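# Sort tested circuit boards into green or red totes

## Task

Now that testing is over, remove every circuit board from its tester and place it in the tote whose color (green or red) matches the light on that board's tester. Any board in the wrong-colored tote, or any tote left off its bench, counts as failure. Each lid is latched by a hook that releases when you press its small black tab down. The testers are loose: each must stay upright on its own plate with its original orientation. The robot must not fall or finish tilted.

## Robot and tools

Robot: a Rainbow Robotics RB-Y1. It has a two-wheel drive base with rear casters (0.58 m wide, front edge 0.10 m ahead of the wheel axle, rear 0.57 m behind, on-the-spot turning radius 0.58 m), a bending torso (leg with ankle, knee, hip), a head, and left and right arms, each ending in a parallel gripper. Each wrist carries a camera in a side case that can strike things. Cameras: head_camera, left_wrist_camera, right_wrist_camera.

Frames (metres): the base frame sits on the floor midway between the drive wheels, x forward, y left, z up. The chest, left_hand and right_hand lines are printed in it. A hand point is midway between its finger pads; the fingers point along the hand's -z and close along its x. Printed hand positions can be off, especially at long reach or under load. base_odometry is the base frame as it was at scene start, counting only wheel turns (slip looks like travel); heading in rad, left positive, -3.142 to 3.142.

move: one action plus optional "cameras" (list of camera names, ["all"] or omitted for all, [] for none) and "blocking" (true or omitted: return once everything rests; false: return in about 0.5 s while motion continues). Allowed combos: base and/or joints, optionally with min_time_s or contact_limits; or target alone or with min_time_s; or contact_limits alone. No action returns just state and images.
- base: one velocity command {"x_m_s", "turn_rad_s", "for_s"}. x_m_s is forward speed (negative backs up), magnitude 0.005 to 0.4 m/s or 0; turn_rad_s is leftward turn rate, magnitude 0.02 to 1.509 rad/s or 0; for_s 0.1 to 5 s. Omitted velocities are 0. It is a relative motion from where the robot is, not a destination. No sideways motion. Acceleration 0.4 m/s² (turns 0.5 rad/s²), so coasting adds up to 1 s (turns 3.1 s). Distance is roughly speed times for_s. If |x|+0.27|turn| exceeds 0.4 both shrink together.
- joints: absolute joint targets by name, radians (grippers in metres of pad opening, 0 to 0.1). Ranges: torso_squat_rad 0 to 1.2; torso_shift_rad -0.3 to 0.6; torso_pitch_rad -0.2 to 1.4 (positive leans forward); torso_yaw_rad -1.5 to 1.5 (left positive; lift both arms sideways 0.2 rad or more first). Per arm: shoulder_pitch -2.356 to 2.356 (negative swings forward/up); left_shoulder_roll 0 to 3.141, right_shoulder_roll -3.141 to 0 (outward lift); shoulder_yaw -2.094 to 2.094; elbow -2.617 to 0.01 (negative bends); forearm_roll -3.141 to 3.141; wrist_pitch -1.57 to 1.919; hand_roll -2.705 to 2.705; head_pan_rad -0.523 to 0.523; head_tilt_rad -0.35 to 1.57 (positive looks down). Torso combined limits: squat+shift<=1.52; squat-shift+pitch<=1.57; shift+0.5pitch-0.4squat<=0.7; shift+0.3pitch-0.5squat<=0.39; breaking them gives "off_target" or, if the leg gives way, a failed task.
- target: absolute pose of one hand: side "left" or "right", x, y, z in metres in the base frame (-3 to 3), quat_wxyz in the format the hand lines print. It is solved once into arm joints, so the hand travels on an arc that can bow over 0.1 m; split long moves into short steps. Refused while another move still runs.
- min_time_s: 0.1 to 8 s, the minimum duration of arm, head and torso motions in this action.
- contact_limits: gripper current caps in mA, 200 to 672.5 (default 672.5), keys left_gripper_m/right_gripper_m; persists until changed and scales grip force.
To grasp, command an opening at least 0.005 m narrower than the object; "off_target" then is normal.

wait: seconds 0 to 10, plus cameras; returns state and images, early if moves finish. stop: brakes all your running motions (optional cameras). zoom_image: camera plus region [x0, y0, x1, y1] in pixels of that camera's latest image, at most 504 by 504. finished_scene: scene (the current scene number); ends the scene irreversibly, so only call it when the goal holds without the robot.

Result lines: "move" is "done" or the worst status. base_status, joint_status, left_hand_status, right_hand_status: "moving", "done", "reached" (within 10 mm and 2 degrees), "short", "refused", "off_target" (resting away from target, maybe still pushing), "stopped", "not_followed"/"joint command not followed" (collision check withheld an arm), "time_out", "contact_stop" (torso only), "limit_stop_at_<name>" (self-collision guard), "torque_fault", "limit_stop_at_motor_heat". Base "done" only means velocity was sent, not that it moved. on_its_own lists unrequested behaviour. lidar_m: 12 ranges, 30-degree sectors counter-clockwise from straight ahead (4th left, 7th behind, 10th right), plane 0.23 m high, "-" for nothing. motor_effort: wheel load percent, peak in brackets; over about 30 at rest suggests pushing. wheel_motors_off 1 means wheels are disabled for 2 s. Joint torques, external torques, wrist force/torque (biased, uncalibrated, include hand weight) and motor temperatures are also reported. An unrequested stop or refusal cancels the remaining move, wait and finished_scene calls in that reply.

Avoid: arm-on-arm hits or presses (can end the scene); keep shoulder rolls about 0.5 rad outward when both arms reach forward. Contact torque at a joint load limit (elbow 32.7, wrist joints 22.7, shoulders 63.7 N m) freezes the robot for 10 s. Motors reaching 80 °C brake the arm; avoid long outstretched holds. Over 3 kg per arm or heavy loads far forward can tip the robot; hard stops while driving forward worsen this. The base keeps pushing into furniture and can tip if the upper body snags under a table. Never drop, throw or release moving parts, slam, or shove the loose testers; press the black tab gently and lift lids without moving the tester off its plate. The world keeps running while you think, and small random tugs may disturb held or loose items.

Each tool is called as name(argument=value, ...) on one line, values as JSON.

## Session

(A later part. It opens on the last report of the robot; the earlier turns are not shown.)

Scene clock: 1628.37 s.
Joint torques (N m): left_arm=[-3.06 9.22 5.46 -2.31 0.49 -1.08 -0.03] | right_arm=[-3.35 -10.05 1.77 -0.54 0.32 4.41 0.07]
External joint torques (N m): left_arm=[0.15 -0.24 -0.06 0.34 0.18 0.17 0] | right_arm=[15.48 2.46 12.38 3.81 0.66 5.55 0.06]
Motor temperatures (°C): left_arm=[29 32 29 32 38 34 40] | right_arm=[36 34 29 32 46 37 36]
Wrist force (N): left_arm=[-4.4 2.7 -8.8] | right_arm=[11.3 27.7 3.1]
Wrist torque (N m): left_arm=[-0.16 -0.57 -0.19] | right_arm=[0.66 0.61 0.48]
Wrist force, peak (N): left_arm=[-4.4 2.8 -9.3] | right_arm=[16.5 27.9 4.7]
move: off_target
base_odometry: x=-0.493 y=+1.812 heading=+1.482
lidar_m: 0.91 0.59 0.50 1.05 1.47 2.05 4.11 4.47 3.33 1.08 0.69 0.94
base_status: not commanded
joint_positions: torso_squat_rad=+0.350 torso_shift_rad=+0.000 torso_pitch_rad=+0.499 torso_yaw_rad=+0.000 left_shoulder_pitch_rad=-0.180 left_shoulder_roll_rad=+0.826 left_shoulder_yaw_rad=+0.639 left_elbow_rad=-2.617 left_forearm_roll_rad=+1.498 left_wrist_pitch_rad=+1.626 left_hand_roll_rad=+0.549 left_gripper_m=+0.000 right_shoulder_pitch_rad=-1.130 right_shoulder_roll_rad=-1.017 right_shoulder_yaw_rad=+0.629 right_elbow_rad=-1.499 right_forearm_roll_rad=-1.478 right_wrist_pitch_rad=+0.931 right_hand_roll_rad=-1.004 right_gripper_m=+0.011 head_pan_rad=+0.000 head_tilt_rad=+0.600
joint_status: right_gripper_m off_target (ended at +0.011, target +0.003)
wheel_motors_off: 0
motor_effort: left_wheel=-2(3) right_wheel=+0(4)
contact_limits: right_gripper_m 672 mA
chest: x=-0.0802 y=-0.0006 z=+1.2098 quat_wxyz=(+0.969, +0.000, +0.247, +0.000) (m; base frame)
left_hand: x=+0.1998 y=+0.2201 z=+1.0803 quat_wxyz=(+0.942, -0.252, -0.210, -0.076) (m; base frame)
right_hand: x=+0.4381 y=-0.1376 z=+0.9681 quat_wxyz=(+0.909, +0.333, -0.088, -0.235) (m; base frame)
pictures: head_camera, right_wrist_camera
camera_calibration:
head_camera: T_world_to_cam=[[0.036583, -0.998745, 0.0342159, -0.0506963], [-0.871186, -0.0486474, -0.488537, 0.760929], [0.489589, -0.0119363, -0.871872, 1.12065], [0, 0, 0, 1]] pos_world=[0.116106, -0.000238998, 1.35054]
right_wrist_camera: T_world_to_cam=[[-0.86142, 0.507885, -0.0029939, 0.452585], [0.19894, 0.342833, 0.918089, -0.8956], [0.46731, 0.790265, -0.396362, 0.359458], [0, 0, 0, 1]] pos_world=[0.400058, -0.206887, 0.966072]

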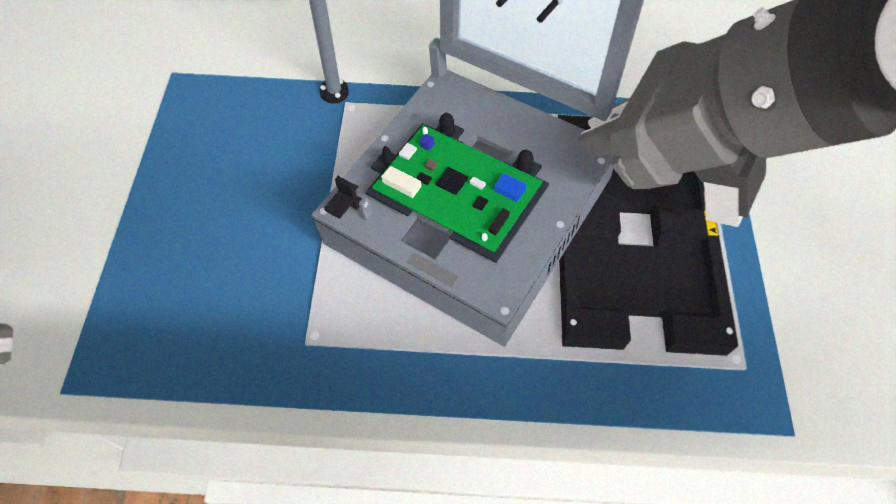

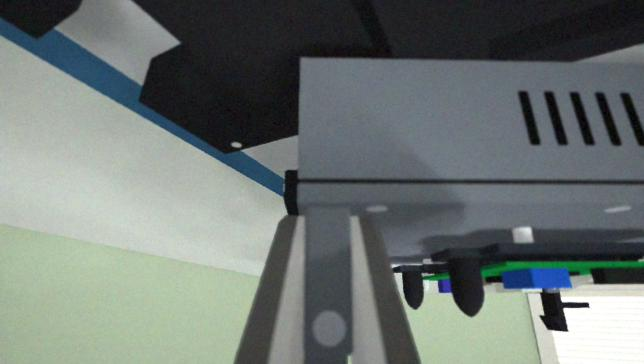

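move(target={"side":"right","x":0.438,"y":-0.1365,"z":0.983,"quat_wxyz":[0.909,0.333,-0.088,-0.235]}, min_time_s=2, cameras=["head_camera"])

Scene clock: 1635.37 s.
Joint torques (N m): left_arm=[-3.08 9.5 5.46 -2.15 0.51 -1.21 -0.07] | right_arm=[-26.1 -14.76 -18.09 -7.28 -2.84 -3.11 -0.37]
External joint torques (N m): left_arm=[0.12 0.05 -0.06 0.52 0.19 0.03 -0.04] | right_arm=[-7.27 -2.24 -7.33 -3.09 -2.52 -1.97 -0.38]
Motor temperatures (°C): left_arm=[29 32 29 32 38 34 40] | right_arm=[36 34 29 32 46 37 36]
Wrist force (N): left_arm=[-4.1 2.6 -9.2] | right_arm=[2.7 -2.8 -26.8]
Wrist torque (N m): left_arm=[-0.16 -0.52 -0.21] | right_arm=[-0.70 -0.05 0.60]
Wrist force, peak (N): left_arm=[-4.5 2.6 -9.2] | right_arm=[11.1 27.7 4.2]
move: done
base_odometry: x=-0.493 y=+1.812 heading=+1.482
lidar_m: 0.91 0.60 0.50 1.05 1.46 2.05 4.11 4.46 3.34 1.08 0.68 0.94
base_status: not commanded
joint_positions: torso_squat_rad=+0.350 torso_shift_rad=+0.000 torso_pitch_rad=+0.500 torso_yaw_rad=+0.000 left_shoulder_pitch_rad=-0.180 left_shoulder_roll_rad=+0.826 left_shoulder_yaw_rad=+0.639 left_elbow_rad=-2.617 left_forearm_roll_rad=+1.498 left_wrist_pitch_rad=+1.626 left_hand_roll_rad=+0.549 left_gripper_m=+0.000 right_shoulder_pitch_rad=-1.145 right_shoulder_roll_rad=-1.035 right_shoulder_yaw_rad=+0.623 right_elbow_rad=-1.526 right_forearm_roll_rad=-1.480 right_wrist_pitch_rad=+0.954 right_hand_roll_rad=-1.035 right_gripper_m=+0.011 head_pan_rad=+0.000 head_tilt_rad=+0.600
joint_status: all done
wheel_motors_off: 0
motor_effort: left_wheel=-2(4) right_wheel=+1(3)
contact_limits: right_gripper_m 672 mA
chest: x=-0.0795 y=-0.0006 z=+1.2096 quat_wxyz=(+0.969, +0.000, +0.248, +0.000) (m; base frame)
left_hand: x=+0.2004 y=+0.2201 z=+1.0797 quat_wxyz=(+0.942, -0.252, -0.210, -0.076) (m; base frame)
right_hand: x=+0.4376 y=-0.1368 z=+0.9796 quat_wxyz=(+0.910, +0.332, -0.086, -0.235) (m; base frame)
right_hand_status: reached (checked arc, planned for 2.0 s): 3 mm and 0.3 deg off.
pictures: head_camera
camera_calibration:
head_camera: T_world_to_cam=[[0.0366709, -0.998746, 0.0340759, -0.0505575], [-0.871949, -0.0486371, -0.487175, 0.759766], [0.488221, -0.0118473, -0.872639, 1.12094], [0, 0, 0, 1]] pos_world=[0.117064, -0.000261222, 1.35004]

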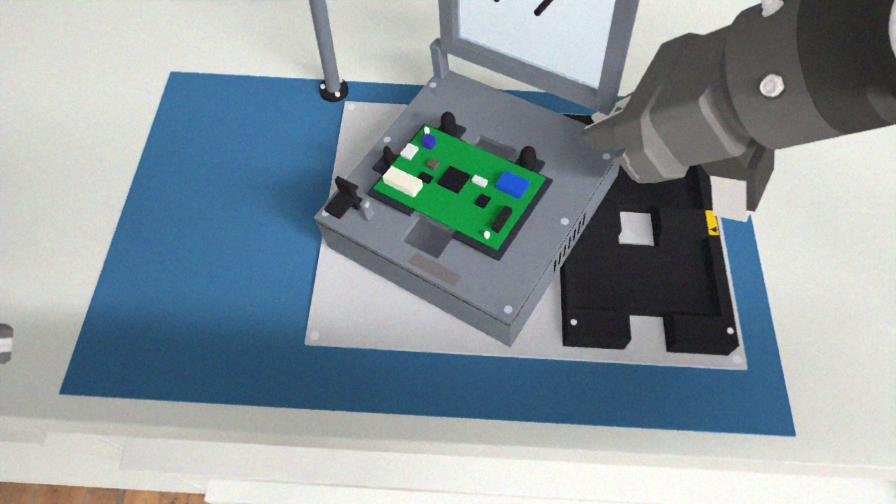

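move(target={"side":"right","x":0.440,"y":-0.1215,"z":0.990,"quat_wxyz":[0.909,0.333,-0.088,-0.235]}, min_time_s=2, cameras=["head_camera"])

move(target={"side":"right","x":0.443,"y":-0.1015,"z":0.990,"quat_wxyz":[0.912,0.334,-0.079,-0.223]}, min_time_s=2, cameras=["head_camera"])

Scene clock: 1643.90 s.
Joint torques (N m): left_arm=[-2.94 9.46 5.49 -2.2 0.42 -1.28 -0.06] | right_arm=[-25.14 -6.47 -13.74 -8.46 -2.58 -2.97 -0.36]
External joint torques (N m): left_arm=[0.26 0.01 -0.03 0.47 0.11 -0.04 -0.03] | right_arm=[-5.92 5.58 -2.93 -4.27 -2.3 -1.78 -0.37]
Motor temperatures (°C): left_arm=[29 32 29 32 38 34 40] | right_arm=[36 34 29 32 46 37 36]
Wrist force (N): left_arm=[-4.4 2.7 -9.1] | right_arm=[6.5 -3.6 -20.1]
Wrist torque (N m): left_arm=[-0.17 -0.55 -0.21] | right_arm=[-0.54 0.29 0.59]
Wrist force, peak (N): left_arm=[-4.4 2.6 -9.3] | right_arm=[2.6 -2.9 -27.4]
move: done
base_odometry: x=-0.493 y=+1.812 heading=+1.482
lidar_m: 0.90 0.59 0.50 1.05 1.47 2.05 4.11 4.46 3.33 1.08 0.68 0.94
base_status: not commanded
joint_positions: torso_squat_rad=+0.350 torso_shift_rad=+0.000 torso_pitch_rad=+0.500 torso_yaw_rad=+0.000 left_shoulder_pitch_rad=-0.180 left_shoulder_roll_rad=+0.826 left_shoulder_yaw_rad=+0.639 left_elbow_rad=-2.617 left_forearm_roll_rad=+1.498 left_wrist_pitch_rad=+1.626 left_hand_roll_rad=+0.549 left_gripper_m=+0.000 right_shoulder_pitch_rad=-1.178 right_shoulder_roll_rad=-1.021 right_shoulder_yaw_rad=+0.634 right_elbow_rad=-1.543 right_forearm_roll_rad=-1.451 right_wrist_pitch_rad=+0.964 right_hand_roll_rad=-1.089 right_gripper_m=+0.011 head_pan_rad=+0.000 head_tilt_rad=+0.600
joint_status: all done
wheel_motors_off: 0
motor_effort: left_wheel=-3(4) right_wheel=+1(3)
contact_limits: right_gripper_m 672 mA
chest: x=-0.0795 y=-0.0007 z=+1.2096 quat_wxyz=(+0.969, +0.000, +0.248, +0.000) (m; base frame)
left_hand: x=+0.2004 y=+0.2200 z=+1.0797 quat_wxyz=(+0.942, -0.252, -0.210, -0.076) (m; base frame)
right_hand: x=+0.4395 y=-0.1233 z=+0.9889 quat_wxyz=(+0.909, +0.332, -0.088, -0.235) (m; base frame)
right_hand_status: reached (checked arc, planned for 2.0 s): 2 mm and 0.1 deg off.
pictures: head_camera
camera_calibration:
head_camera: T_world_to_cam=[[0.0365628, -0.998753, 0.0339872, -0.0505436], [-0.871957, -0.0484994, -0.487175, 0.759763], [0.488216, -0.0118229, -0.872643, 1.12094], [0, 0, 0, 1]] pos_world=[0.117067, -0.00037973, 1.35004]

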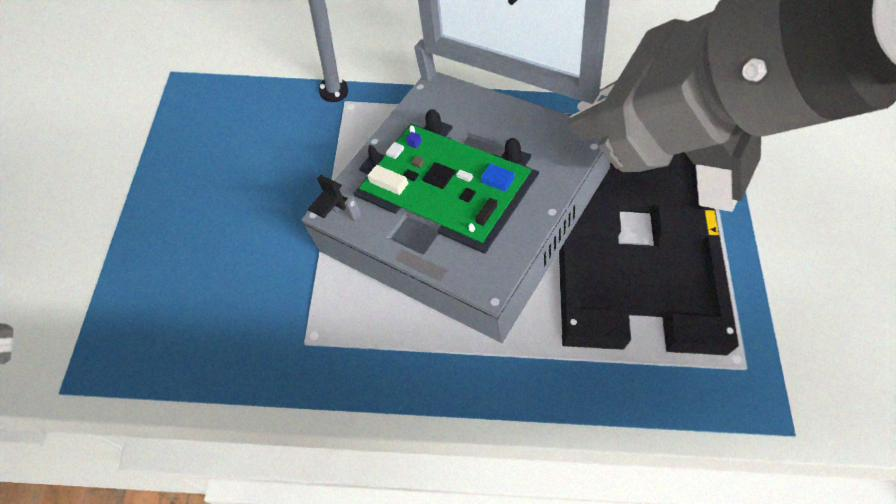

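Scene clock: 1646.23 s.
Joint torques (N m): left_arm=[-3.01 9.12 5.4 -2.22 0.44 -1.2 -0.02] | right_arm=[-25.08 -5.73 -12.81 -6.85 -2.22 -2.77 0.24]
External joint torques (N m): left_arm=[0.19 -0.33 -0.12 0.45 0.13 0.04 0] | right_arm=[-5.03 5.59 -2.18 -2.47 -1.92 -1.6 0.24]
Motor temperatures (°C): left_arm=[29 32 29 32 38 34 40] | right_arm=[36 34 29 32 46 37 36]
Wrist force (N): left_arm=[-4.4 2.8 -8.7] | right_arm=[6.8 -2.8 -17.3]
Wrist torque (N m): left_arm=[-0.18 -0.56 -0.21] | right_arm=[-0.26 0.63 0.57]
Wrist force, peak (N): left_arm=[-4.5 2.6 -9.2] | right_arm=[6.9 -3.7 -19.7]
move: done
base_odometry: x=-0.493 y=+1.812 heading=+1.482
lidar_m: 0.91 0.60 0.51 1.05 1.47 2.05 4.11 4.46 3.34 1.08 0.68 0.94
base_status: not commanded
joint_positions: torso_squat_rad=+0.350 torso_shift_rad=+0.000 torso_pitch_rad=+0.500 torso_yaw_rad=+0.000 left_shoulder_pitch_rad=-0.180 left_shoulder_roll_rad=+0.826 left_shoulder_yaw_rad=+0.639 left_elbow_rad=-2.617 left_forearm_roll_rad=+1.498 left_wrist_pitch_rad=+1.626 left_hand_roll_rad=+0.549 left_gripper_m=+0.000 right_shoulder_pitch_rad=-1.227 right_shoulder_roll_rad=-0.967 right_shoulder_yaw_rad=+0.656 right_elbow_rad=-1.499 right_forearm_roll_rad=-1.442 right_wrist_pitch_rad=+0.988 right_hand_roll_rad=-1.082 right_gripper_m=+0.011 head_pan_rad=+0.000 head_tilt_rad=+0.600
joint_status: all done
wheel_motors_off: 0
motor_effort: left_wheel=-2(4) right_wheel=+2(4)
contact_limits: right_gripper_m 672 mA
chest: x=-0.0795 y=-0.0007 z=+1.2096 quat_wxyz=(+0.969, +0.000, +0.248, +0.000) (m; base frame)
left_hand: x=+0.2004 y=+0.2199 z=+1.0797 quat_wxyz=(+0.942, -0.252, -0.210, -0.076) (m; base frame)
right_hand: x=+0.4429 y=-0.1028 z=+0.9890 quat_wxyz=(+0.913, +0.333, -0.079, -0.224) (m; base frame)
right_hand_status: reached (checked arc, planned for 2.0 s): 2 mm and 0.2 deg off.
pictures: head_camera
camera_calibration:
head_camera: T_world_to_cam=[[0.036544, -0.998754, 0.0339746, -0.050543], [-0.871957, -0.0484768, -0.487176, 0.759764], [0.488216, -0.0118211, -0.872643, 1.12094], [0, 0, 0, 1]] pos_world=[0.117067, -0.000398489, 1.35004]

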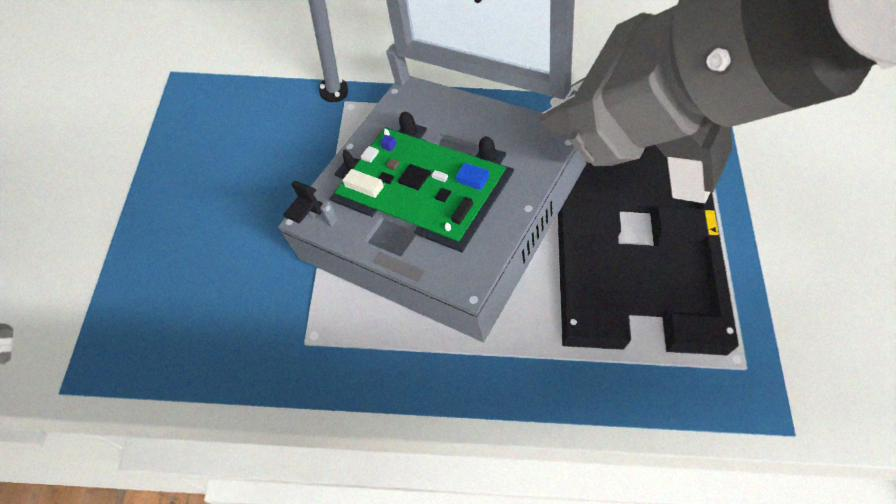

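move(target={"side":"right","x":0.455,"y":-0.096,"z":0.990,"quat_wxyz":[0.923,0.3367,-0.0615,-0.176]}, min_time_s=2, cameras=["head_camera"])

move(target={"side":"right","x":0.468,"y":-0.088,"z":0.990,"quat_wxyz":[0.9309,0.3394,-0.0438,-0.1275]}, min_time_s=2, cameras=["head_camera"])

Scene clock: 1659.90 s.
Joint torques (N m): left_arm=[-2.99 9.21 5.56 -2.22 0.41 -1.2 -0.04] | right_arm=[-25.68 -6.02 -13.07 -6.72 -3.04 -1.34 0.55]
External joint torques (N m): left_arm=[0.21 -0.25 0.04 0.45 0.1 0.04 -0.01] | right_arm=[-4.34 5.12 -2.99 -2.17 -2.52 -0.32 0.54]
Motor temperatures (°C): left_arm=[29 32 29 32 38 34 40] | right_arm=[37 34 29 33 46 37 36]
Wrist force (N): left_arm=[-4.3 2.7 -8.8] | right_arm=[6.7 -1.3 -18.8]
Wrist torque (N m): left_arm=[-0.16 -0.54 -0.20] | right_arm=[-0.10 0.28 0.32]
Wrist force, peak (N): left_arm=[-4.2 2.4 -9.4] | right_arm=[-0.2 0.0 -27.8]
move: done
base_odometry: x=-0.493 y=+1.812 heading=+1.482
lidar_m: 0.91 0.60 0.51 1.05 1.47 2.04 4.11 4.46 3.34 1.08 0.68 0.94
base_status: not commanded
joint_positions: torso_squat_rad=+0.350 torso_shift_rad=+0.000 torso_pitch_rad=+0.500 torso_yaw_rad=+0.000 left_shoulder_pitch_rad=-0.180 left_shoulder_roll_rad=+0.826 left_shoulder_yaw_rad=+0.639 left_elbow_rad=-2.617 left_forearm_roll_rad=+1.498 left_wrist_pitch_rad=+1.626 left_hand_roll_rad=+0.549 left_gripper_m=+0.000 right_shoulder_pitch_rad=-1.297 right_shoulder_roll_rad=-0.904 right_shoulder_yaw_rad=+0.655 right_elbow_rad=-1.336 right_forearm_roll_rad=-1.532 right_wrist_pitch_rad=+1.055 right_hand_roll_rad=-0.877 right_gripper_m=+0.011 head_pan_rad=+0.000 head_tilt_rad=+0.600
joint_status: all done
wheel_motors_off: 0
motor_effort: left_wheel=-3(4) right_wheel=+1(3)
contact_limits: right_gripper_m 672 mA
chest: x=-0.0795 y=-0.0008 z=+1.2096 quat_wxyz=(+0.969, +0.000, +0.248, +0.000) (m; base frame)
left_hand: x=+0.2004 y=+0.2200 z=+1.0797 quat_wxyz=(+0.942, -0.252, -0.210, -0.076) (m; base frame)
right_hand: x=+0.4547 y=-0.0969 z=+0.9893 quat_wxyz=(+0.923, +0.336, -0.063, -0.177) (m; base frame)
right_hand_status: reached (checked arc, planned for 2.0 s): 1 mm and 0.2 deg off.
pictures: head_camera
camera_calibration:
head_camera: T_world_to_cam=[[0.0365621, -0.998754, 0.0339562, -0.0505244], [-0.871955, -0.0484837, -0.48718, 0.759768], [0.488219, -0.0117959, -0.872641, 1.12094], [0, 0, 0, 1]] pos_world=[0.117066, -0.000402631, 1.35004]

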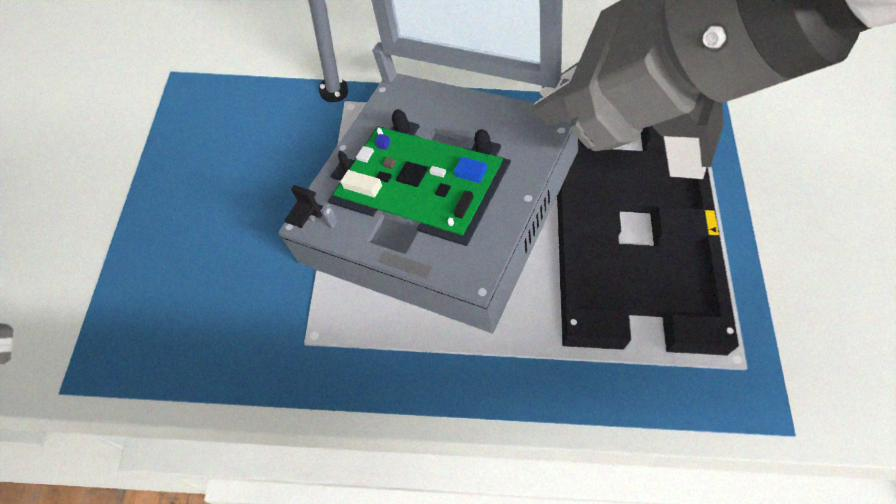

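Scene clock: 1662.23 s.
Joint torques (N m): left_arm=[-2.98 9.48 5.49 -2.17 0.48 -1.14 0.02] | right_arm=[-26.32 -5.7 -11.7 -6.93 -3.41 -0.38 0.71]
External joint torques (N m): left_arm=[0.22 0.03 -0.03 0.49 0.16 0.1 0.05] | right_arm=[-3.47 5.11 -2.58 -2.17 -2.69 0.45 0.71]
Motor temperatures (°C): left_arm=[29 32 29 32 38 34 40] | right_arm=[37 34 29 33 46 37 36]
Wrist force (N): left_arm=[-4.3 2.7 -8.8] | right_arm=[7.2 -1.1 -18.7]
Wrist torque (N m): left_arm=[-0.16 -0.54 -0.20] | right_arm=[-0.02 0.22 0.23]
Wrist force, peak (N): left_arm=[-4.5 2.7 -9.1] | right_arm=[1.0 0.1 -27.8]
move: done
base_odometry: x=-0.493 y=+1.812 heading=+1.482
lidar_m: 0.91 0.61 0.50 1.04 1.47 2.05 4.11 4.47 3.34 1.08 0.68 0.95
base_status: not commanded
joint_positions: torso_squat_rad=+0.350 torso_shift_rad=+0.000 torso_pitch_rad=+0.500 torso_yaw_rad=+0.000 left_shoulder_pitch_rad=-0.180 left_shoulder_roll_rad=+0.826 left_shoulder_yaw_rad=+0.639 left_elbow_rad=-2.617 left_forearm_roll_rad=+1.498 left_wrist_pitch_rad=+1.626 left_hand_roll_rad=+0.549 left_gripper_m=+0.000 right_shoulder_pitch_rad=-1.386 right_shoulder_roll_rad=-0.823 right_shoulder_yaw_rad=+0.655 right_elbow_rad=-1.132 right_forearm_roll_rad=-1.601 right_wrist_pitch_rad=+1.137 right_hand_roll_rad=-0.668 right_gripper_m=+0.011 head_pan_rad=+0.000 head_tilt_rad=+0.600
joint_status: all done
wheel_motors_off: 0
motor_effort: left_wheel=-2(4) right_wheel=+2(3)
contact_limits: right_gripper_m 672 mA
chest: x=-0.0795 y=-0.0007 z=+1.2096 quat_wxyz=(+0.969, +0.000, +0.248, +0.000) (m; base frame)
left_hand: x=+0.2004 y=+0.2200 z=+1.0797 quat_wxyz=(+0.942, -0.252, -0.210, -0.076) (m; base frame)
right_hand: x=+0.4675 y=-0.0888 z=+0.9895 quat_wxyz=(+0.931, +0.339, -0.046, -0.129) (m; base frame)
right_hand_status: reached (checked arc, planned for 2.0 s): 1 mm and 0.3 deg off.
pictures: head_camera
camera_calibration:
head_camera: T_world_to_cam=[[0.0365647, -0.998754, 0.0339567, -0.0505229], [-0.871949, -0.0484863, -0.48719, 0.759778], [0.488229, -0.0117945, -0.872636, 1.12094], [0, 0, 0, 1]] pos_world=[0.117061, -0.000400126, 1.35004]

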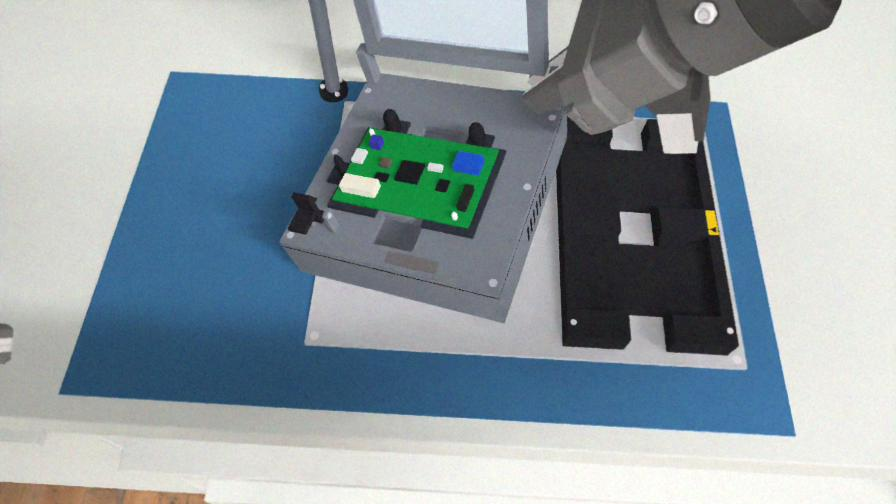

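move(target={"side":"right","x":0.480,"y":-0.083,"z":0.990,"quat_wxyz":[0.9364,0.3409,-0.0282,-0.0801]}, min_time_s=2, cameras=[])

move(target={"side":"right","x":0.493,"y":-0.080,"z":0.990,"quat_wxyz":[0.9393,0.3419,-0.0104,-0.031]}, min_time_s=2, cameras=["head_camera"])

Scene clock: 1680.33 s.
Joint torques (N m): left_arm=[-2.96 9.42 5.66 -2.24 0.51 -1.28 0.02] | right_arm=[-27.54 -5.16 -10.06 -6.85 -3.41 0.55 0.76]
External joint torques (N m): left_arm=[0.24 -0.03 0.14 0.43 0.2 -0.03 0.05] | right_arm=[-3.25 5.31 -2.33 -1.91 -2.52 1.16 0.75]
Motor temperatures (°C): left_arm=[29 32 29 32 38 34 40] | right_arm=[37 34 29 33 46 36 36]
Wrist force (N): left_arm=[-4.5 2.6 -8.9] | right_arm=[8.1 -1.0 -17.5]
Wrist torque (N m): left_arm=[-0.16 -0.58 -0.20] | right_arm=[0.06 0.29 0.09]
Wrist force, peak (N): left_arm=[-4.5 2.7 -9.2] | right_arm=[1.4 0.2 -27.8]
move: done
base_odometry: x=-0.493 y=+1.812 heading=+1.482
lidar_m: 0.91 0.60 0.51 1.05 1.47 2.05 4.11 4.45 3.33 1.08 0.68 0.93
base_status: not commanded
joint_positions: torso_squat_rad=+0.350 torso_shift_rad=+0.000 torso_pitch_rad=+0.500 torso_yaw_rad=+0.000 left_shoulder_pitch_rad=-0.180 left_shoulder_roll_rad=+0.826 left_shoulder_yaw_rad=+0.639 left_elbow_rad=-2.617 left_forearm_roll_rad=+1.498 left_wrist_pitch_rad=+1.626 left_hand_roll_rad=+0.549 left_gripper_m=+0.000 right_shoulder_pitch_rad=-1.486 right_shoulder_roll_rad=-0.737 right_shoulder_yaw_rad=+0.655 right_elbow_rad=-0.893 right_forearm_roll_rad=-1.648 right_wrist_pitch_rad=+1.222 right_hand_roll_rad=-0.454 right_gripper_m=+0.011 head_pan_rad=+0.000 head_tilt_rad=+0.600
joint_status: all done
wheel_motors_off: 0
motor_effort: left_wheel=-2(4) right_wheel=+1(3)
contact_limits: right_gripper_m 672 mA
chest: x=-0.0795 y=-0.0007 z=+1.2096 quat_wxyz=(+0.969, +0.000, +0.248, +0.000) (m; base frame)
left_hand: x=+0.2004 y=+0.2200 z=+1.0797 quat_wxyz=(+0.942, -0.252, -0.210, -0.076) (m; base frame)
right_hand: x=+0.4793 y=-0.0838 z=+0.9896 quat_wxyz=(+0.936, +0.340, -0.032, -0.083) (m; base frame)
right_hand_status: reached (checked arc, planned for 2.0 s): 1 mm and 0.5 deg off.
pictures: none
No camera images: "cameras" was empty.

Scene clock: 1682.67 s.
Joint torques (N m): left_arm=[-3.08 9.44 5.33 -2.29 0.43 -1.11 0.02] | right_arm=[-30.54 -7 -7.28 -6.27 -4.16 1.38 0.37]
External joint torques (N m): left_arm=[0.12 -0.01 -0.19 0.37 0.11 0.13 0.05] | right_arm=[-4.35 2.7 -3.2 -1.26 -3.09 1.56 0.37]
Motor temperatures (°C): left_arm=[29 32 29 32 38 34 40] | right_arm=[37 34 29 33 46 36 36]
Wrist force (N): left_arm=[-4.1 2.5 -9.0] | right_arm=[5.5 -2.3 -22.9]
Wrist torque (N m): left_arm=[-0.14 -0.54 -0.22] | right_arm=[-0.56 0.01 0.49]
Wrist force, peak (N): left_arm=[-4.4 2.7 -9.2] | right_arm=[0.4 -0.4 -28.5]
move: done
base_odometry: x=-0.493 y=+1.812 heading=+1.482
lidar_m: 0.91 0.60 0.50 1.05 1.47 2.04 4.11 4.46 3.34 1.09 0.68 0.95
base_status: not commanded
joint_positions: torso_squat_rad=+0.350 torso_shift_rad=+0.000 torso_pitch_rad=+0.500 torso_yaw_rad=+0.000 left_shoulder_pitch_rad=-0.180 left_shoulder_roll_rad=+0.826 left_shoulder_yaw_rad=+0.639 left_elbow_rad=-2.617 left_forearm_roll_rad=+1.498 left_wrist_pitch_rad=+1.626 left_hand_roll_rad=+0.549 left_gripper_m=+0.000 right_shoulder_pitch_rad=-1.692 right_shoulder_roll_rad=-0.570 right_shoulder_yaw_rad=+0.653 right_elbow_rad=-0.375 right_forearm_roll_rad=-1.684 right_wrist_pitch_rad=+1.341 right_hand_roll_rad=-0.100 right_gripper_m=+0.011 head_pan_rad=+0.000 head_tilt_rad=+0.600
joint_status: all done
wheel_motors_off: 0
motor_effort: left_wheel=-3(3) right_wheel=+2(3)
contact_limits: right_gripper_m 672 mA
chest: x=-0.0795 y=-0.0007 z=+1.2096 quat_wxyz=(+0.969, +0.000, +0.248, +0.000) (m; base frame)
left_hand: x=+0.2004 y=+0.2200 z=+1.0797 quat_wxyz=(+0.942, -0.252, -0.210, -0.076) (m; base frame)
right_hand: x=+0.4922 y=-0.0809 z=+0.9891 quat_wxyz=(+0.940, +0.340, -0.014, -0.033) (m; base frame)
right_hand_status: reached (checked arc, planned for 2.0 s): 1 mm and 0.5 deg off.
pictures: head_camera
camera_calibration:
head_camera: T_world_to_cam=[[0.0365715, -0.998754, 0.0339577, -0.05052], [-0.871957, -0.0484925, -0.487176, 0.75977], [0.488215, -0.0117929, -0.872644, 1.12094], [0, 0, 0, 1]] pos_world=[0.117074, -0.000394818, 1.35004]

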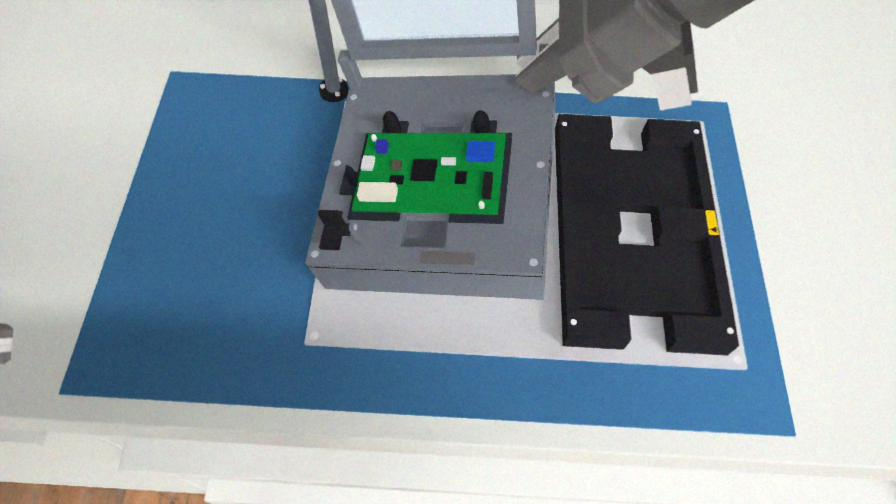

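move(target={"side":"right","x":0.492,"y":-0.081,"z":0.977,"quat_wxyz":[0.940,0.341,-0.0104,-0.031]}, min_time_s=2, cameras=["head_camera"])

move(target={"side":"right","x":0.492,"y":-0.081,"z":0.968,"quat_wxyz":[0.940,0.341,-0.0104,-0.031]}, min_time_s=2, cameras=["head_camera"])

Scene clock: 1692.70 s.
Joint torques (N m): left_arm=[-3.11 9.39 5.69 -2.24 0.4 -1.19 -0.04] | right_arm=[-24.53 -1.29 -4.83 -6.16 -2.22 1.54 1.23]
External joint torques (N m): left_arm=[0.1 -0.06 0.17 0.42 0.08 0.05 -0.01] | right_arm=[1.62 8.34 -1.18 -1.17 -1.15 1.68 1.23]
Motor temperatures (°C): left_arm=[29 32 29 32 38 34 40] | right_arm=[37 34 29 33 46 36 36]
Wrist force (N): left_arm=[-4.3 2.6 -8.9] | right_arm=[11.6 0.4 -10.2]
Wrist torque (N m): left_arm=[-0.14 -0.55 -0.20] | right_arm=[0.75 1.00 -0.35]
Wrist force, peak (N): left_arm=[-4.2 2.7 -9.3] | right_arm=[5.9 -2.7 -23.1]
move: done
base_odometry: x=-0.493 y=+1.812 heading=+1.482
lidar_m: 0.91 0.60 0.50 1.06 1.47 2.05 4.12 4.47 3.34 1.08 0.68 0.95
base_status: not commanded
joint_positions: torso_squat_rad=+0.350 torso_shift_rad=+0.000 torso_pitch_rad=+0.500 torso_yaw_rad=+0.000 left_shoulder_pitch_rad=-0.180 left_shoulder_roll_rad=+0.826 left_shoulder_yaw_rad=+0.639 left_elbow_rad=-2.617 left_forearm_roll_rad=+1.498 left_wrist_pitch_rad=+1.626 left_hand_roll_rad=+0.549 left_gripper_m=+0.000 right_shoulder_pitch_rad=-1.692 right_shoulder_roll_rad=-0.548 right_shoulder_yaw_rad=+0.652 right_elbow_rad=-0.320 right_forearm_roll_rad=-1.684 right_wrist_pitch_rad=+1.325 right_hand_roll_rad=-0.057 right_gripper_m=+0.011 head_pan_rad=+0.000 head_tilt_rad=+0.600
joint_status: all done
wheel_motors_off: 0
motor_effort: left_wheel=-1(3) right_wheel=+2(3)
contact_limits: right_gripper_m 672 mA
chest: x=-0.0795 y=-0.0008 z=+1.2096 quat_wxyz=(+0.969, +0.000, +0.248, +0.000) (m; base frame)
left_hand: x=+0.2004 y=+0.2199 z=+1.0798 quat_wxyz=(+0.942, -0.252, -0.210, -0.076) (m; base frame)
right_hand: x=+0.4917 y=-0.0826 z=+0.9774 quat_wxyz=(+0.940, +0.339, -0.016, -0.034) (m; base frame)
right_hand_status: reached (checked arc, planned for 2.0 s): 2 mm and 0.8 deg off.
pictures: head_camera
camera_calibration:
head_camera: T_world_to_cam=[[0.0365124, -0.998756, 0.0339493, -0.050536], [-0.871911, -0.048438, -0.487262, 0.759861], [0.4883, -0.0118097, -0.872596, 1.12091], [0, 0, 0, 1]] pos_world=[0.117034, -0.000429367, 1.35007]

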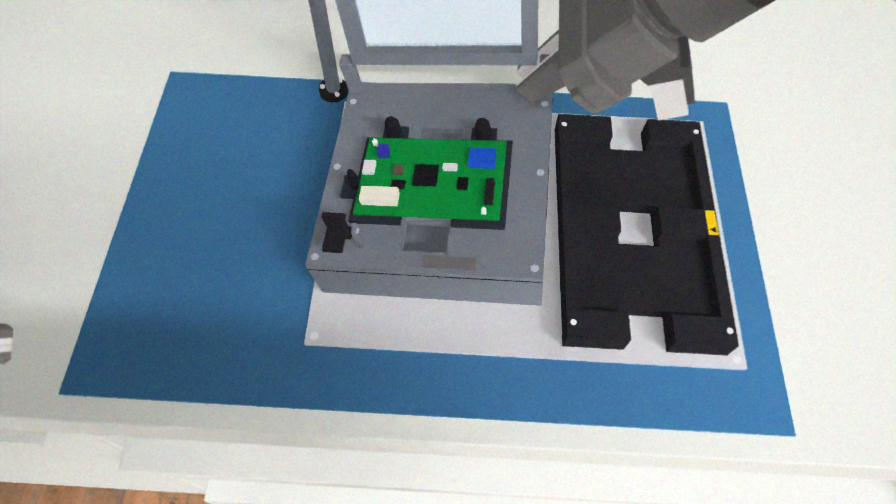

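Scene clock: 1695.03 s.
Joint torques (N m): left_arm=[-3.26 9.42 5.66 -2.19 0.44 -1.22 0] | right_arm=[-25.29 0.3 -3.39 -6.08 -1.25 1.32 1.6]
External joint torques (N m): left_arm=[-0.06 -0.03 0.14 0.48 0.13 0.02 0.03] | right_arm=[0.85 9.82 -0.16 -1.12 -0.18 1.42 1.6]
Motor temperatures (°C): left_arm=[29 32 29 32 38 34 40] | right_arm=[38 34 29 33 46 36 36]
Wrist force (N): left_arm=[-4.2 2.7 -8.9] | right_arm=[12.5 1.5 -5.7]
Wrist torque (N m): left_arm=[-0.16 -0.55 -0.20] | right_arm=[1.30 1.51 -0.67]
Wrist force, peak (N): left_arm=[-4.3 2.9 -9.2] | right_arm=[11.5 0.3 -10.1]
move: done
base_odometry: x=-0.493 y=+1.812 heading=+1.482
lidar_m: 0.91 0.60 0.51 1.05 1.46 2.05 4.11 4.46 3.33 1.08 0.67 0.93
base_status: not commanded
joint_positions: torso_squat_rad=+0.350 torso_shift_rad=+0.000 torso_pitch_rad=+0.500 torso_yaw_rad=+0.000 left_shoulder_pitch_rad=-0.180 left_shoulder_roll_rad=+0.826 left_shoulder_yaw_rad=+0.639 left_elbow_rad=-2.617 left_forearm_roll_rad=+1.498 left_wrist_pitch_rad=+1.626 left_hand_roll_rad=+0.549 left_gripper_m=+0.000 right_shoulder_pitch_rad=-1.696 right_shoulder_roll_rad=-0.526 right_shoulder_yaw_rad=+0.649 right_elbow_rad=-0.267 right_forearm_roll_rad=-1.686 right_wrist_pitch_rad=+1.305 right_hand_roll_rad=-0.018 right_gripper_m=+0.011 head_pan_rad=+0.000 head_tilt_rad=+0.600
joint_status: all done
wheel_motors_off: 0
motor_effort: left_wheel=-1(3) right_wheel=+1(3)
contact_limits: right_gripper_m 672 mA
chest: x=-0.0795 y=-0.0008 z=+1.2096 quat_wxyz=(+0.969, +0.001, +0.247, +0.000) (m; base frame)
left_hand: x=+0.2004 y=+0.2199 z=+1.0798 quat_wxyz=(+0.942, -0.252, -0.210, -0.076) (m; base frame)
right_hand: x=+0.4921 y=-0.0826 z=+0.9685 quat_wxyz=(+0.940, +0.339, -0.021, -0.036) (m; base frame)
right_hand_status: reached (checked arc, as near as the solve gets, planned for 2.0 s): 2 mm and 1.4 deg off.
pictures: head_camera
camera_calibration:
head_camera: T_world_to_cam=[[0.0364637, -0.998759, 0.0339102, -0.0505302], [-0.871872, -0.0483774, -0.487338, 0.75994], [0.488374, -0.0117952, -0.872555, 1.12089], [0, 0, 0, 1]] pos_world=[0.116999, -0.000482524, 1.3501]

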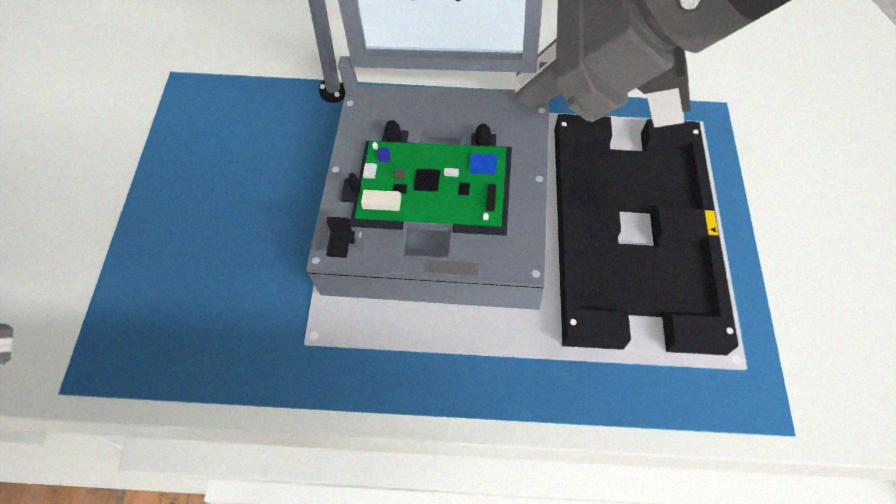

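move(joints={"right_gripper_m":0.03}, cameras=["right_wrist_camera"])

move(target={"side":"right","x":0.489,"y":-0.109,"z":1.001,"quat_wxyz":[0.940,0.34,-0.018,-0.035]}, min_time_s=2, cameras=[])

move(target={"side":"right","x":0.46,"y":-0.19,"z":1.09,"quat_wxyz":[0.940,0.34,-0.018,-0.035]}, min_time_s=2, cameras=["head_camera"])

move(target={"side":"right","x":0.30,"y":-0.20,"z":1.14,"quat_wxyz":[0.924,0,-0.383,0]}, min_time_s=3, cameras=["head_camera"])

Scene clock: 1714.13 s.
Joint torques (N m): left_arm=[-3.16 9.42 5.63 -2.26 0.48 -1.16 -0.04] | right_arm=[-24.74 -6.75 -3.53 -4.89 -1.54 0.19 0.34]
External joint torques (N m): left_arm=[0.05 -0.04 0.11 0.4 0.17 0.08 -0.01] | right_arm=[1.41 2.73 -0.3 0.08 -0.48 0.29 0.33]
Motor temperatures (°C): left_arm=[29 32 29 32 38 34 40] | right_arm=[38 34 29 33 46 36 36]
Wrist force (N): left_arm=[-4.3 2.6 -8.9] | right_arm=[2.0 7.0 -11.2]
Wrist torque (N m): left_arm=[-0.15 -0.55 -0.21] | right_arm=[0.13 0.79 0.50]
Wrist force, peak (N): left_arm=[-4.4 2.8 -9.1] | right_arm=[9.7 0.3 -11.8]
move: done
base_odometry: x=-0.493 y=+1.812 heading=+1.482
lidar_m: 0.91 0.61 0.50 1.05 1.46 2.04 4.11 4.46 3.33 1.08 0.69 0.95
base_status: not commanded
joint_positions: torso_squat_rad=+0.350 torso_shift_rad=+0.000 torso_pitch_rad=+0.500 torso_yaw_rad=+0.000 left_shoulder_pitch_rad=-0.180 left_shoulder_roll_rad=+0.826 left_shoulder_yaw_rad=+0.639 left_elbow_rad=-2.617 left_forearm_roll_rad=+1.498 left_wrist_pitch_rad=+1.626 left_hand_roll_rad=+0.549 left_gripper_m=+0.000 right_shoulder_pitch_rad=-1.697 right_shoulder_roll_rad=-0.524 right_shoulder_yaw_rad=+0.649 right_elbow_rad=-0.267 right_forearm_roll_rad=-1.686 right_wrist_pitch_rad=+1.306 right_hand_roll_rad=-0.018 right_gripper_m=+0.030 head_pan_rad=+0.000 head_tilt_rad=+0.600
joint_status: all done
wheel_motors_off: 0
motor_effort: left_wheel=-2(3) right_wheel=+0(3)
contact_limits: right_gripper_m 672 mA
chest: x=-0.0797 y=-0.0008 z=+1.2096 quat_wxyz=(+0.969, +0.000, +0.247, +0.000) (m; base frame)
left_hand: x=+0.2003 y=+0.2199 z=+1.0799 quat_wxyz=(+0.942, -0.252, -0.210, -0.076) (m; base frame)
right_hand: x=+0.4916 y=-0.0814 z=+0.9684 quat_wxyz=(+0.940, +0.339, -0.021, -0.035) (m; base frame)
pictures: right_wrist_camera
camera_calibration:
right_wrist_camera: T_world_to_cam=[[-0.994264, 0.105847, -0.0153436, 0.514687], [0.0289482, 0.404433, 0.914109, -0.833353], [0.102961, 0.908422, -0.405177, 0.487405], [0, 0, 0, 1]] pos_world=[0.485675, -0.160212, 0.967158]

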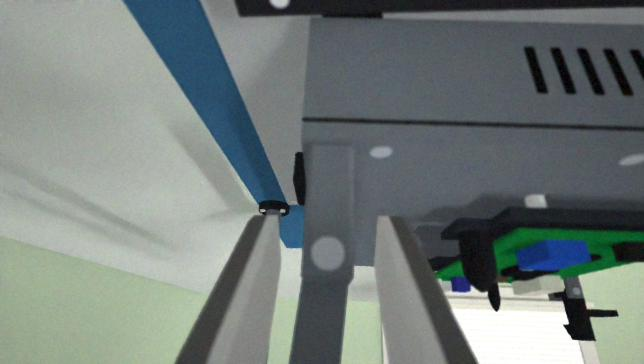

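Scene clock: 1716.47 s.
Joint torques (N m): left_arm=[-3.04 9.44 5.66 -2.2 0.4 -1.19 -0.02] | right_arm=[-22.06 -11.42 -6.17 -4.89 -1.52 -0.01 -0.31]
External joint torques (N m): left_arm=[0.17 -0.02 0.14 0.46 0.09 0.05 0.01] | right_arm=[3.6 -1.01 -1.28 0.01 -0.44 0.19 -0.32]
Motor temperatures (°C): left_arm=[29 32 29 32 38 34 40] | right_arm=[37 34 29 33 46 36 36]
Wrist force (N): left_arm=[-4.6 2.8 -8.9] | right_arm=[2.4 6.7 -11.2]
Wrist torque (N m): left_arm=[-0.18 -0.58 -0.19] | right_arm=[0.18 0.85 0.49]
Wrist force, peak (N): left_arm=[-4.6 2.5 -9.2] | right_arm=[2.0 7.4 -11.6]
move: done
base_odometry: x=-0.493 y=+1.812 heading=+1.482
lidar_m: 0.91 0.60 0.51 1.05 1.47 2.05 4.11 4.46 3.33 1.08 0.67 0.95
base_status: not commanded
joint_positions: torso_squat_rad=+0.350 torso_shift_rad=+0.000 torso_pitch_rad=+0.500 torso_yaw_rad=+0.000 left_shoulder_pitch_rad=-0.180 left_shoulder_roll_rad=+0.826 left_shoulder_yaw_rad=+0.639 left_elbow_rad=-2.617 left_forearm_roll_rad=+1.498 left_wrist_pitch_rad=+1.626 left_hand_roll_rad=+0.549 left_gripper_m=+0.000 right_shoulder_pitch_rad=-1.652 right_shoulder_roll_rad=-0.658 right_shoulder_yaw_rad=+0.640 right_elbow_rad=-0.478 right_forearm_roll_rad=-1.698 right_wrist_pitch_rad=+1.389 right_hand_roll_rad=-0.125 right_gripper_m=+0.030 head_pan_rad=+0.000 head_tilt_rad=+0.600
joint_status: all done
wheel_motors_off: 0
motor_effort: left_wheel=-2(4) right_wheel=+1(3)
contact_limits: right_gripper_m 672 mA
chest: x=-0.0797 y=-0.0008 z=+1.2096 quat_wxyz=(+0.969, +0.000, +0.247, +0.000) (m; base frame)
left_hand: x=+0.2003 y=+0.2199 z=+1.0799 quat_wxyz=(+0.942, -0.252, -0.210, -0.076) (m; base frame)
right_hand: x=+0.4889 y=-0.1086 z=+1.0012 quat_wxyz=(+0.939, +0.341, -0.011, -0.032) (m; base frame)
right_hand_status: reached (checked arc, planned for 2.0 s): 0 mm and 0.9 deg off.
pictures: none
No camera images: "cameras" was empty.

Scene clock: 1718.80 s.
Joint torques (N m): left_arm=[-2.92 9.34 5.54 -2.35 0.45 -1.21 0.01] | right_arm=[-19.63 -13.85 -8.85 -4.01 -1.48 -0.31 -0.18]
External joint torques (N m): left_arm=[0.29 -0.12 0.02 0.31 0.14 0.03 0.04] | right_arm=[2.88 -0.92 -0.68 -0.02 -0.45 0.18 -0.19]
Motor temperatures (°C): left_arm=[29 32 29 32 38 34 40] | right_arm=[37 34 29 33 46 36 36]
Wrist force (N): left_arm=[-4.2 2.8 -9.1] | right_arm=[2.1 7.1 -11.5]
Wrist torque (N m): left_arm=[-0.17 -0.53 -0.21] | right_arm=[0.13 0.81 0.50]
Wrist force, peak (N): left_arm=[-4.3 3.0 -9.1] | right_arm=[2.4 6.9 -11.8]
move: done
base_odometry: x=-0.493 y=+1.812 heading=+1.482
lidar_m: 0.90 0.60 0.50 1.05 1.47 2.05 4.11 4.46 3.33 1.09 0.69 0.94
base_status: not commanded
joint_positions: torso_squat_rad=+0.350 torso_shift_rad=+0.000 torso_pitch_rad=+0.500 torso_yaw_rad=+0.000 left_shoulder_pitch_rad=-0.180 left_shoulder_roll_rad=+0.826 left_shoulder_yaw_rad=+0.639 left_elbow_rad=-2.617 left_forearm_roll_rad=+1.498 left_wrist_pitch_rad=+1.626 left_hand_roll_rad=+0.549 left_gripper_m=+0.000 right_shoulder_pitch_rad=-1.530 right_shoulder_roll_rad=-1.006 right_shoulder_yaw_rad=+0.546 right_elbow_rad=-0.942 right_forearm_roll_rad=-1.793 right_wrist_pitch_rad=+1.539 right_hand_roll_rad=-0.335 right_gripper_m=+0.030 head_pan_rad=+0.000 head_tilt_rad=+0.600
joint_status: all done
wheel_motors_off: 0
motor_effort: left_wheel=-2(4) right_wheel=+2(3)
contact_limits: right_gripper_m 672 mA
chest: x=-0.0797 y=-0.0008 z=+1.2096 quat_wxyz=(+0.969, +0.000, +0.247, +0.000) (m; base frame)
left_hand: x=+0.2003 y=+0.2199 z=+1.0799 quat_wxyz=(+0.942, -0.252, -0.210, -0.076) (m; base frame)
right_hand: x=+0.4600 y=-0.1897 z=+1.0903 quat_wxyz=(+0.940, +0.340, -0.017, -0.034) (m; base frame)
right_hand_status: reached (checked arc, planned for 2.0 s): 0 mm and 0.2 deg off.
pictures: head_camera
camera_calibration:
head_camera: T_world_to_cam=[[0.0365275, -0.998755, 0.0339799, -0.0505549], [-0.871767, -0.0484696, -0.487517, 0.760047], [0.488557, -0.0118148, -0.872452, 1.12088], [0, 0, 0, 1]] pos_world=[0.116818, -0.000409812, 1.35017]

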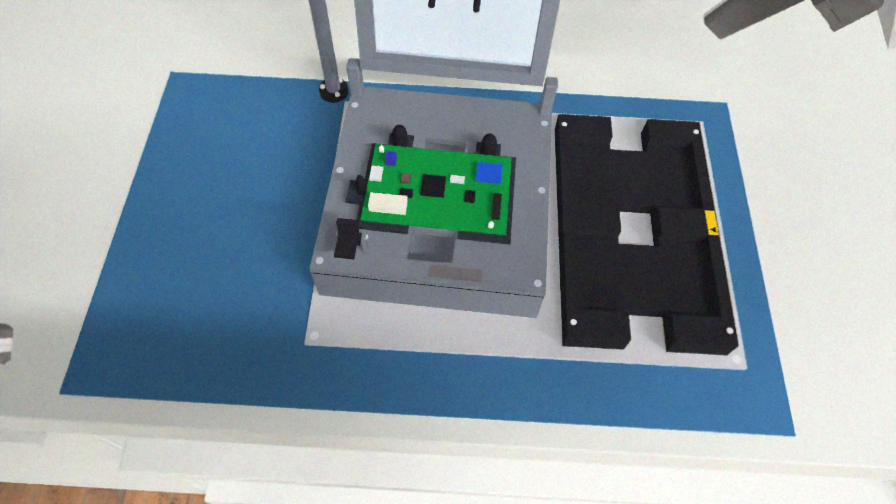

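Scene clock: 1722.13 s.
Joint torques (N m): left_arm=[-2.94 9.25 5.54 -2.15 0.42 -1.19 -0.02] | right_arm=[-9.31 -10.35 -7.58 0.87 1.25 0.02 0.01]
External joint torques (N m): left_arm=[0.27 -0.2 0.02 0.51 0.11 0.05 0.01] | right_arm=[2.27 -0.81 0.9 -0.35 -0.24 0.12 -0.03]
Motor temperatures (°C): left_arm=[29 32 29 32 38 34 40] | right_arm=[37 34 29 33 46 36 36]
Wrist force (N): left_arm=[-4.3 2.7 -9.0] | right_arm=[-2.0 10.8 -11.6]
Wrist torque (N m): left_arm=[-0.17 -0.56 -0.19] | right_arm=[-0.06 0.60 0.50]
Wrist force, peak (N): left_arm=[-4.4 2.9 -9.2] | right_arm=[-1.9 10.9 -12.2]
move: short
base_odometry: x=-0.493 y=+1.812 heading=+1.482
lidar_m: 0.91 0.60 0.50 1.05 1.47 2.04 4.11 4.46 3.33 1.08 0.69 0.95
base_status: not commanded
joint_positions: torso_squat_rad=+0.350 torso_shift_rad=+0.000 torso_pitch_rad=+0.500 torso_yaw_rad=+0.000 left_shoulder_pitch_rad=-0.180 left_shoulder_roll_rad=+0.826 left_shoulder_yaw_rad=+0.639 left_elbow_rad=-2.617 left_forearm_roll_rad=+1.498 left_wrist_pitch_rad=+1.626 left_hand_roll_rad=+0.549 left_gripper_m=+0.000 right_shoulder_pitch_rad=-1.347 right_shoulder_roll_rad=-1.478 right_shoulder_yaw_rad=+0.568 right_elbow_rad=-2.617 right_forearm_roll_rad=-1.043 right_wrist_pitch_rad=+1.650 right_hand_roll_rad=-1.482 right_gripper_m=+0.030 head_pan_rad=+0.000 head_tilt_rad=+0.600
joint_status: all done
wheel_motors_off: 0
motor_effort: left_wheel=-2(4) right_wheel=+1(4)
contact_limits: right_gripper_m 672 mA
chest: x=-0.0797 y=-0.0007 z=+1.2096 quat_wxyz=(+0.969, +0.000, +0.247, +0.000) (m; base frame)
left_hand: x=+0.2002 y=+0.2200 z=+1.0799 quat_wxyz=(+0.942, -0.252, -0.210, -0.076) (m; base frame)
right_hand: x=+0.3008 y=-0.1997 z=+1.1404 quat_wxyz=(+0.940, -0.006, -0.342, -0.002) (m; base frame)
right_hand_status: short (checked arc, as near as the solve gets, planned for 3.0 s): 1 mm and 5.0 deg off. The place is met; only the turn is off.
pictures: head_camera
camera_calibration:
head_camera: T_world_to_cam=[[0.0365539, -0.998753, 0.0340051, -0.0505625], [-0.871758, -0.0485051, -0.48753, 0.760057], [0.488571, -0.0118231, -0.872444, 1.12087], [0, 0, 0, 1]] pos_world=[0.116807, -0.000380561, 1.35017]

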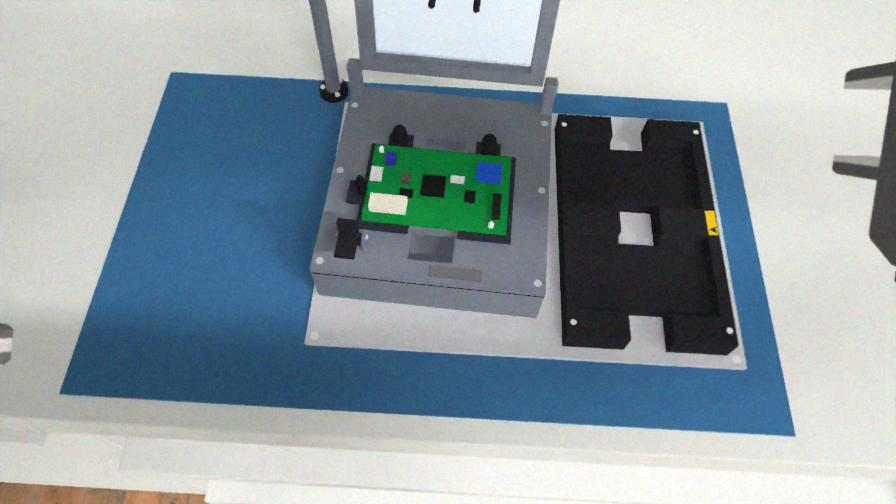

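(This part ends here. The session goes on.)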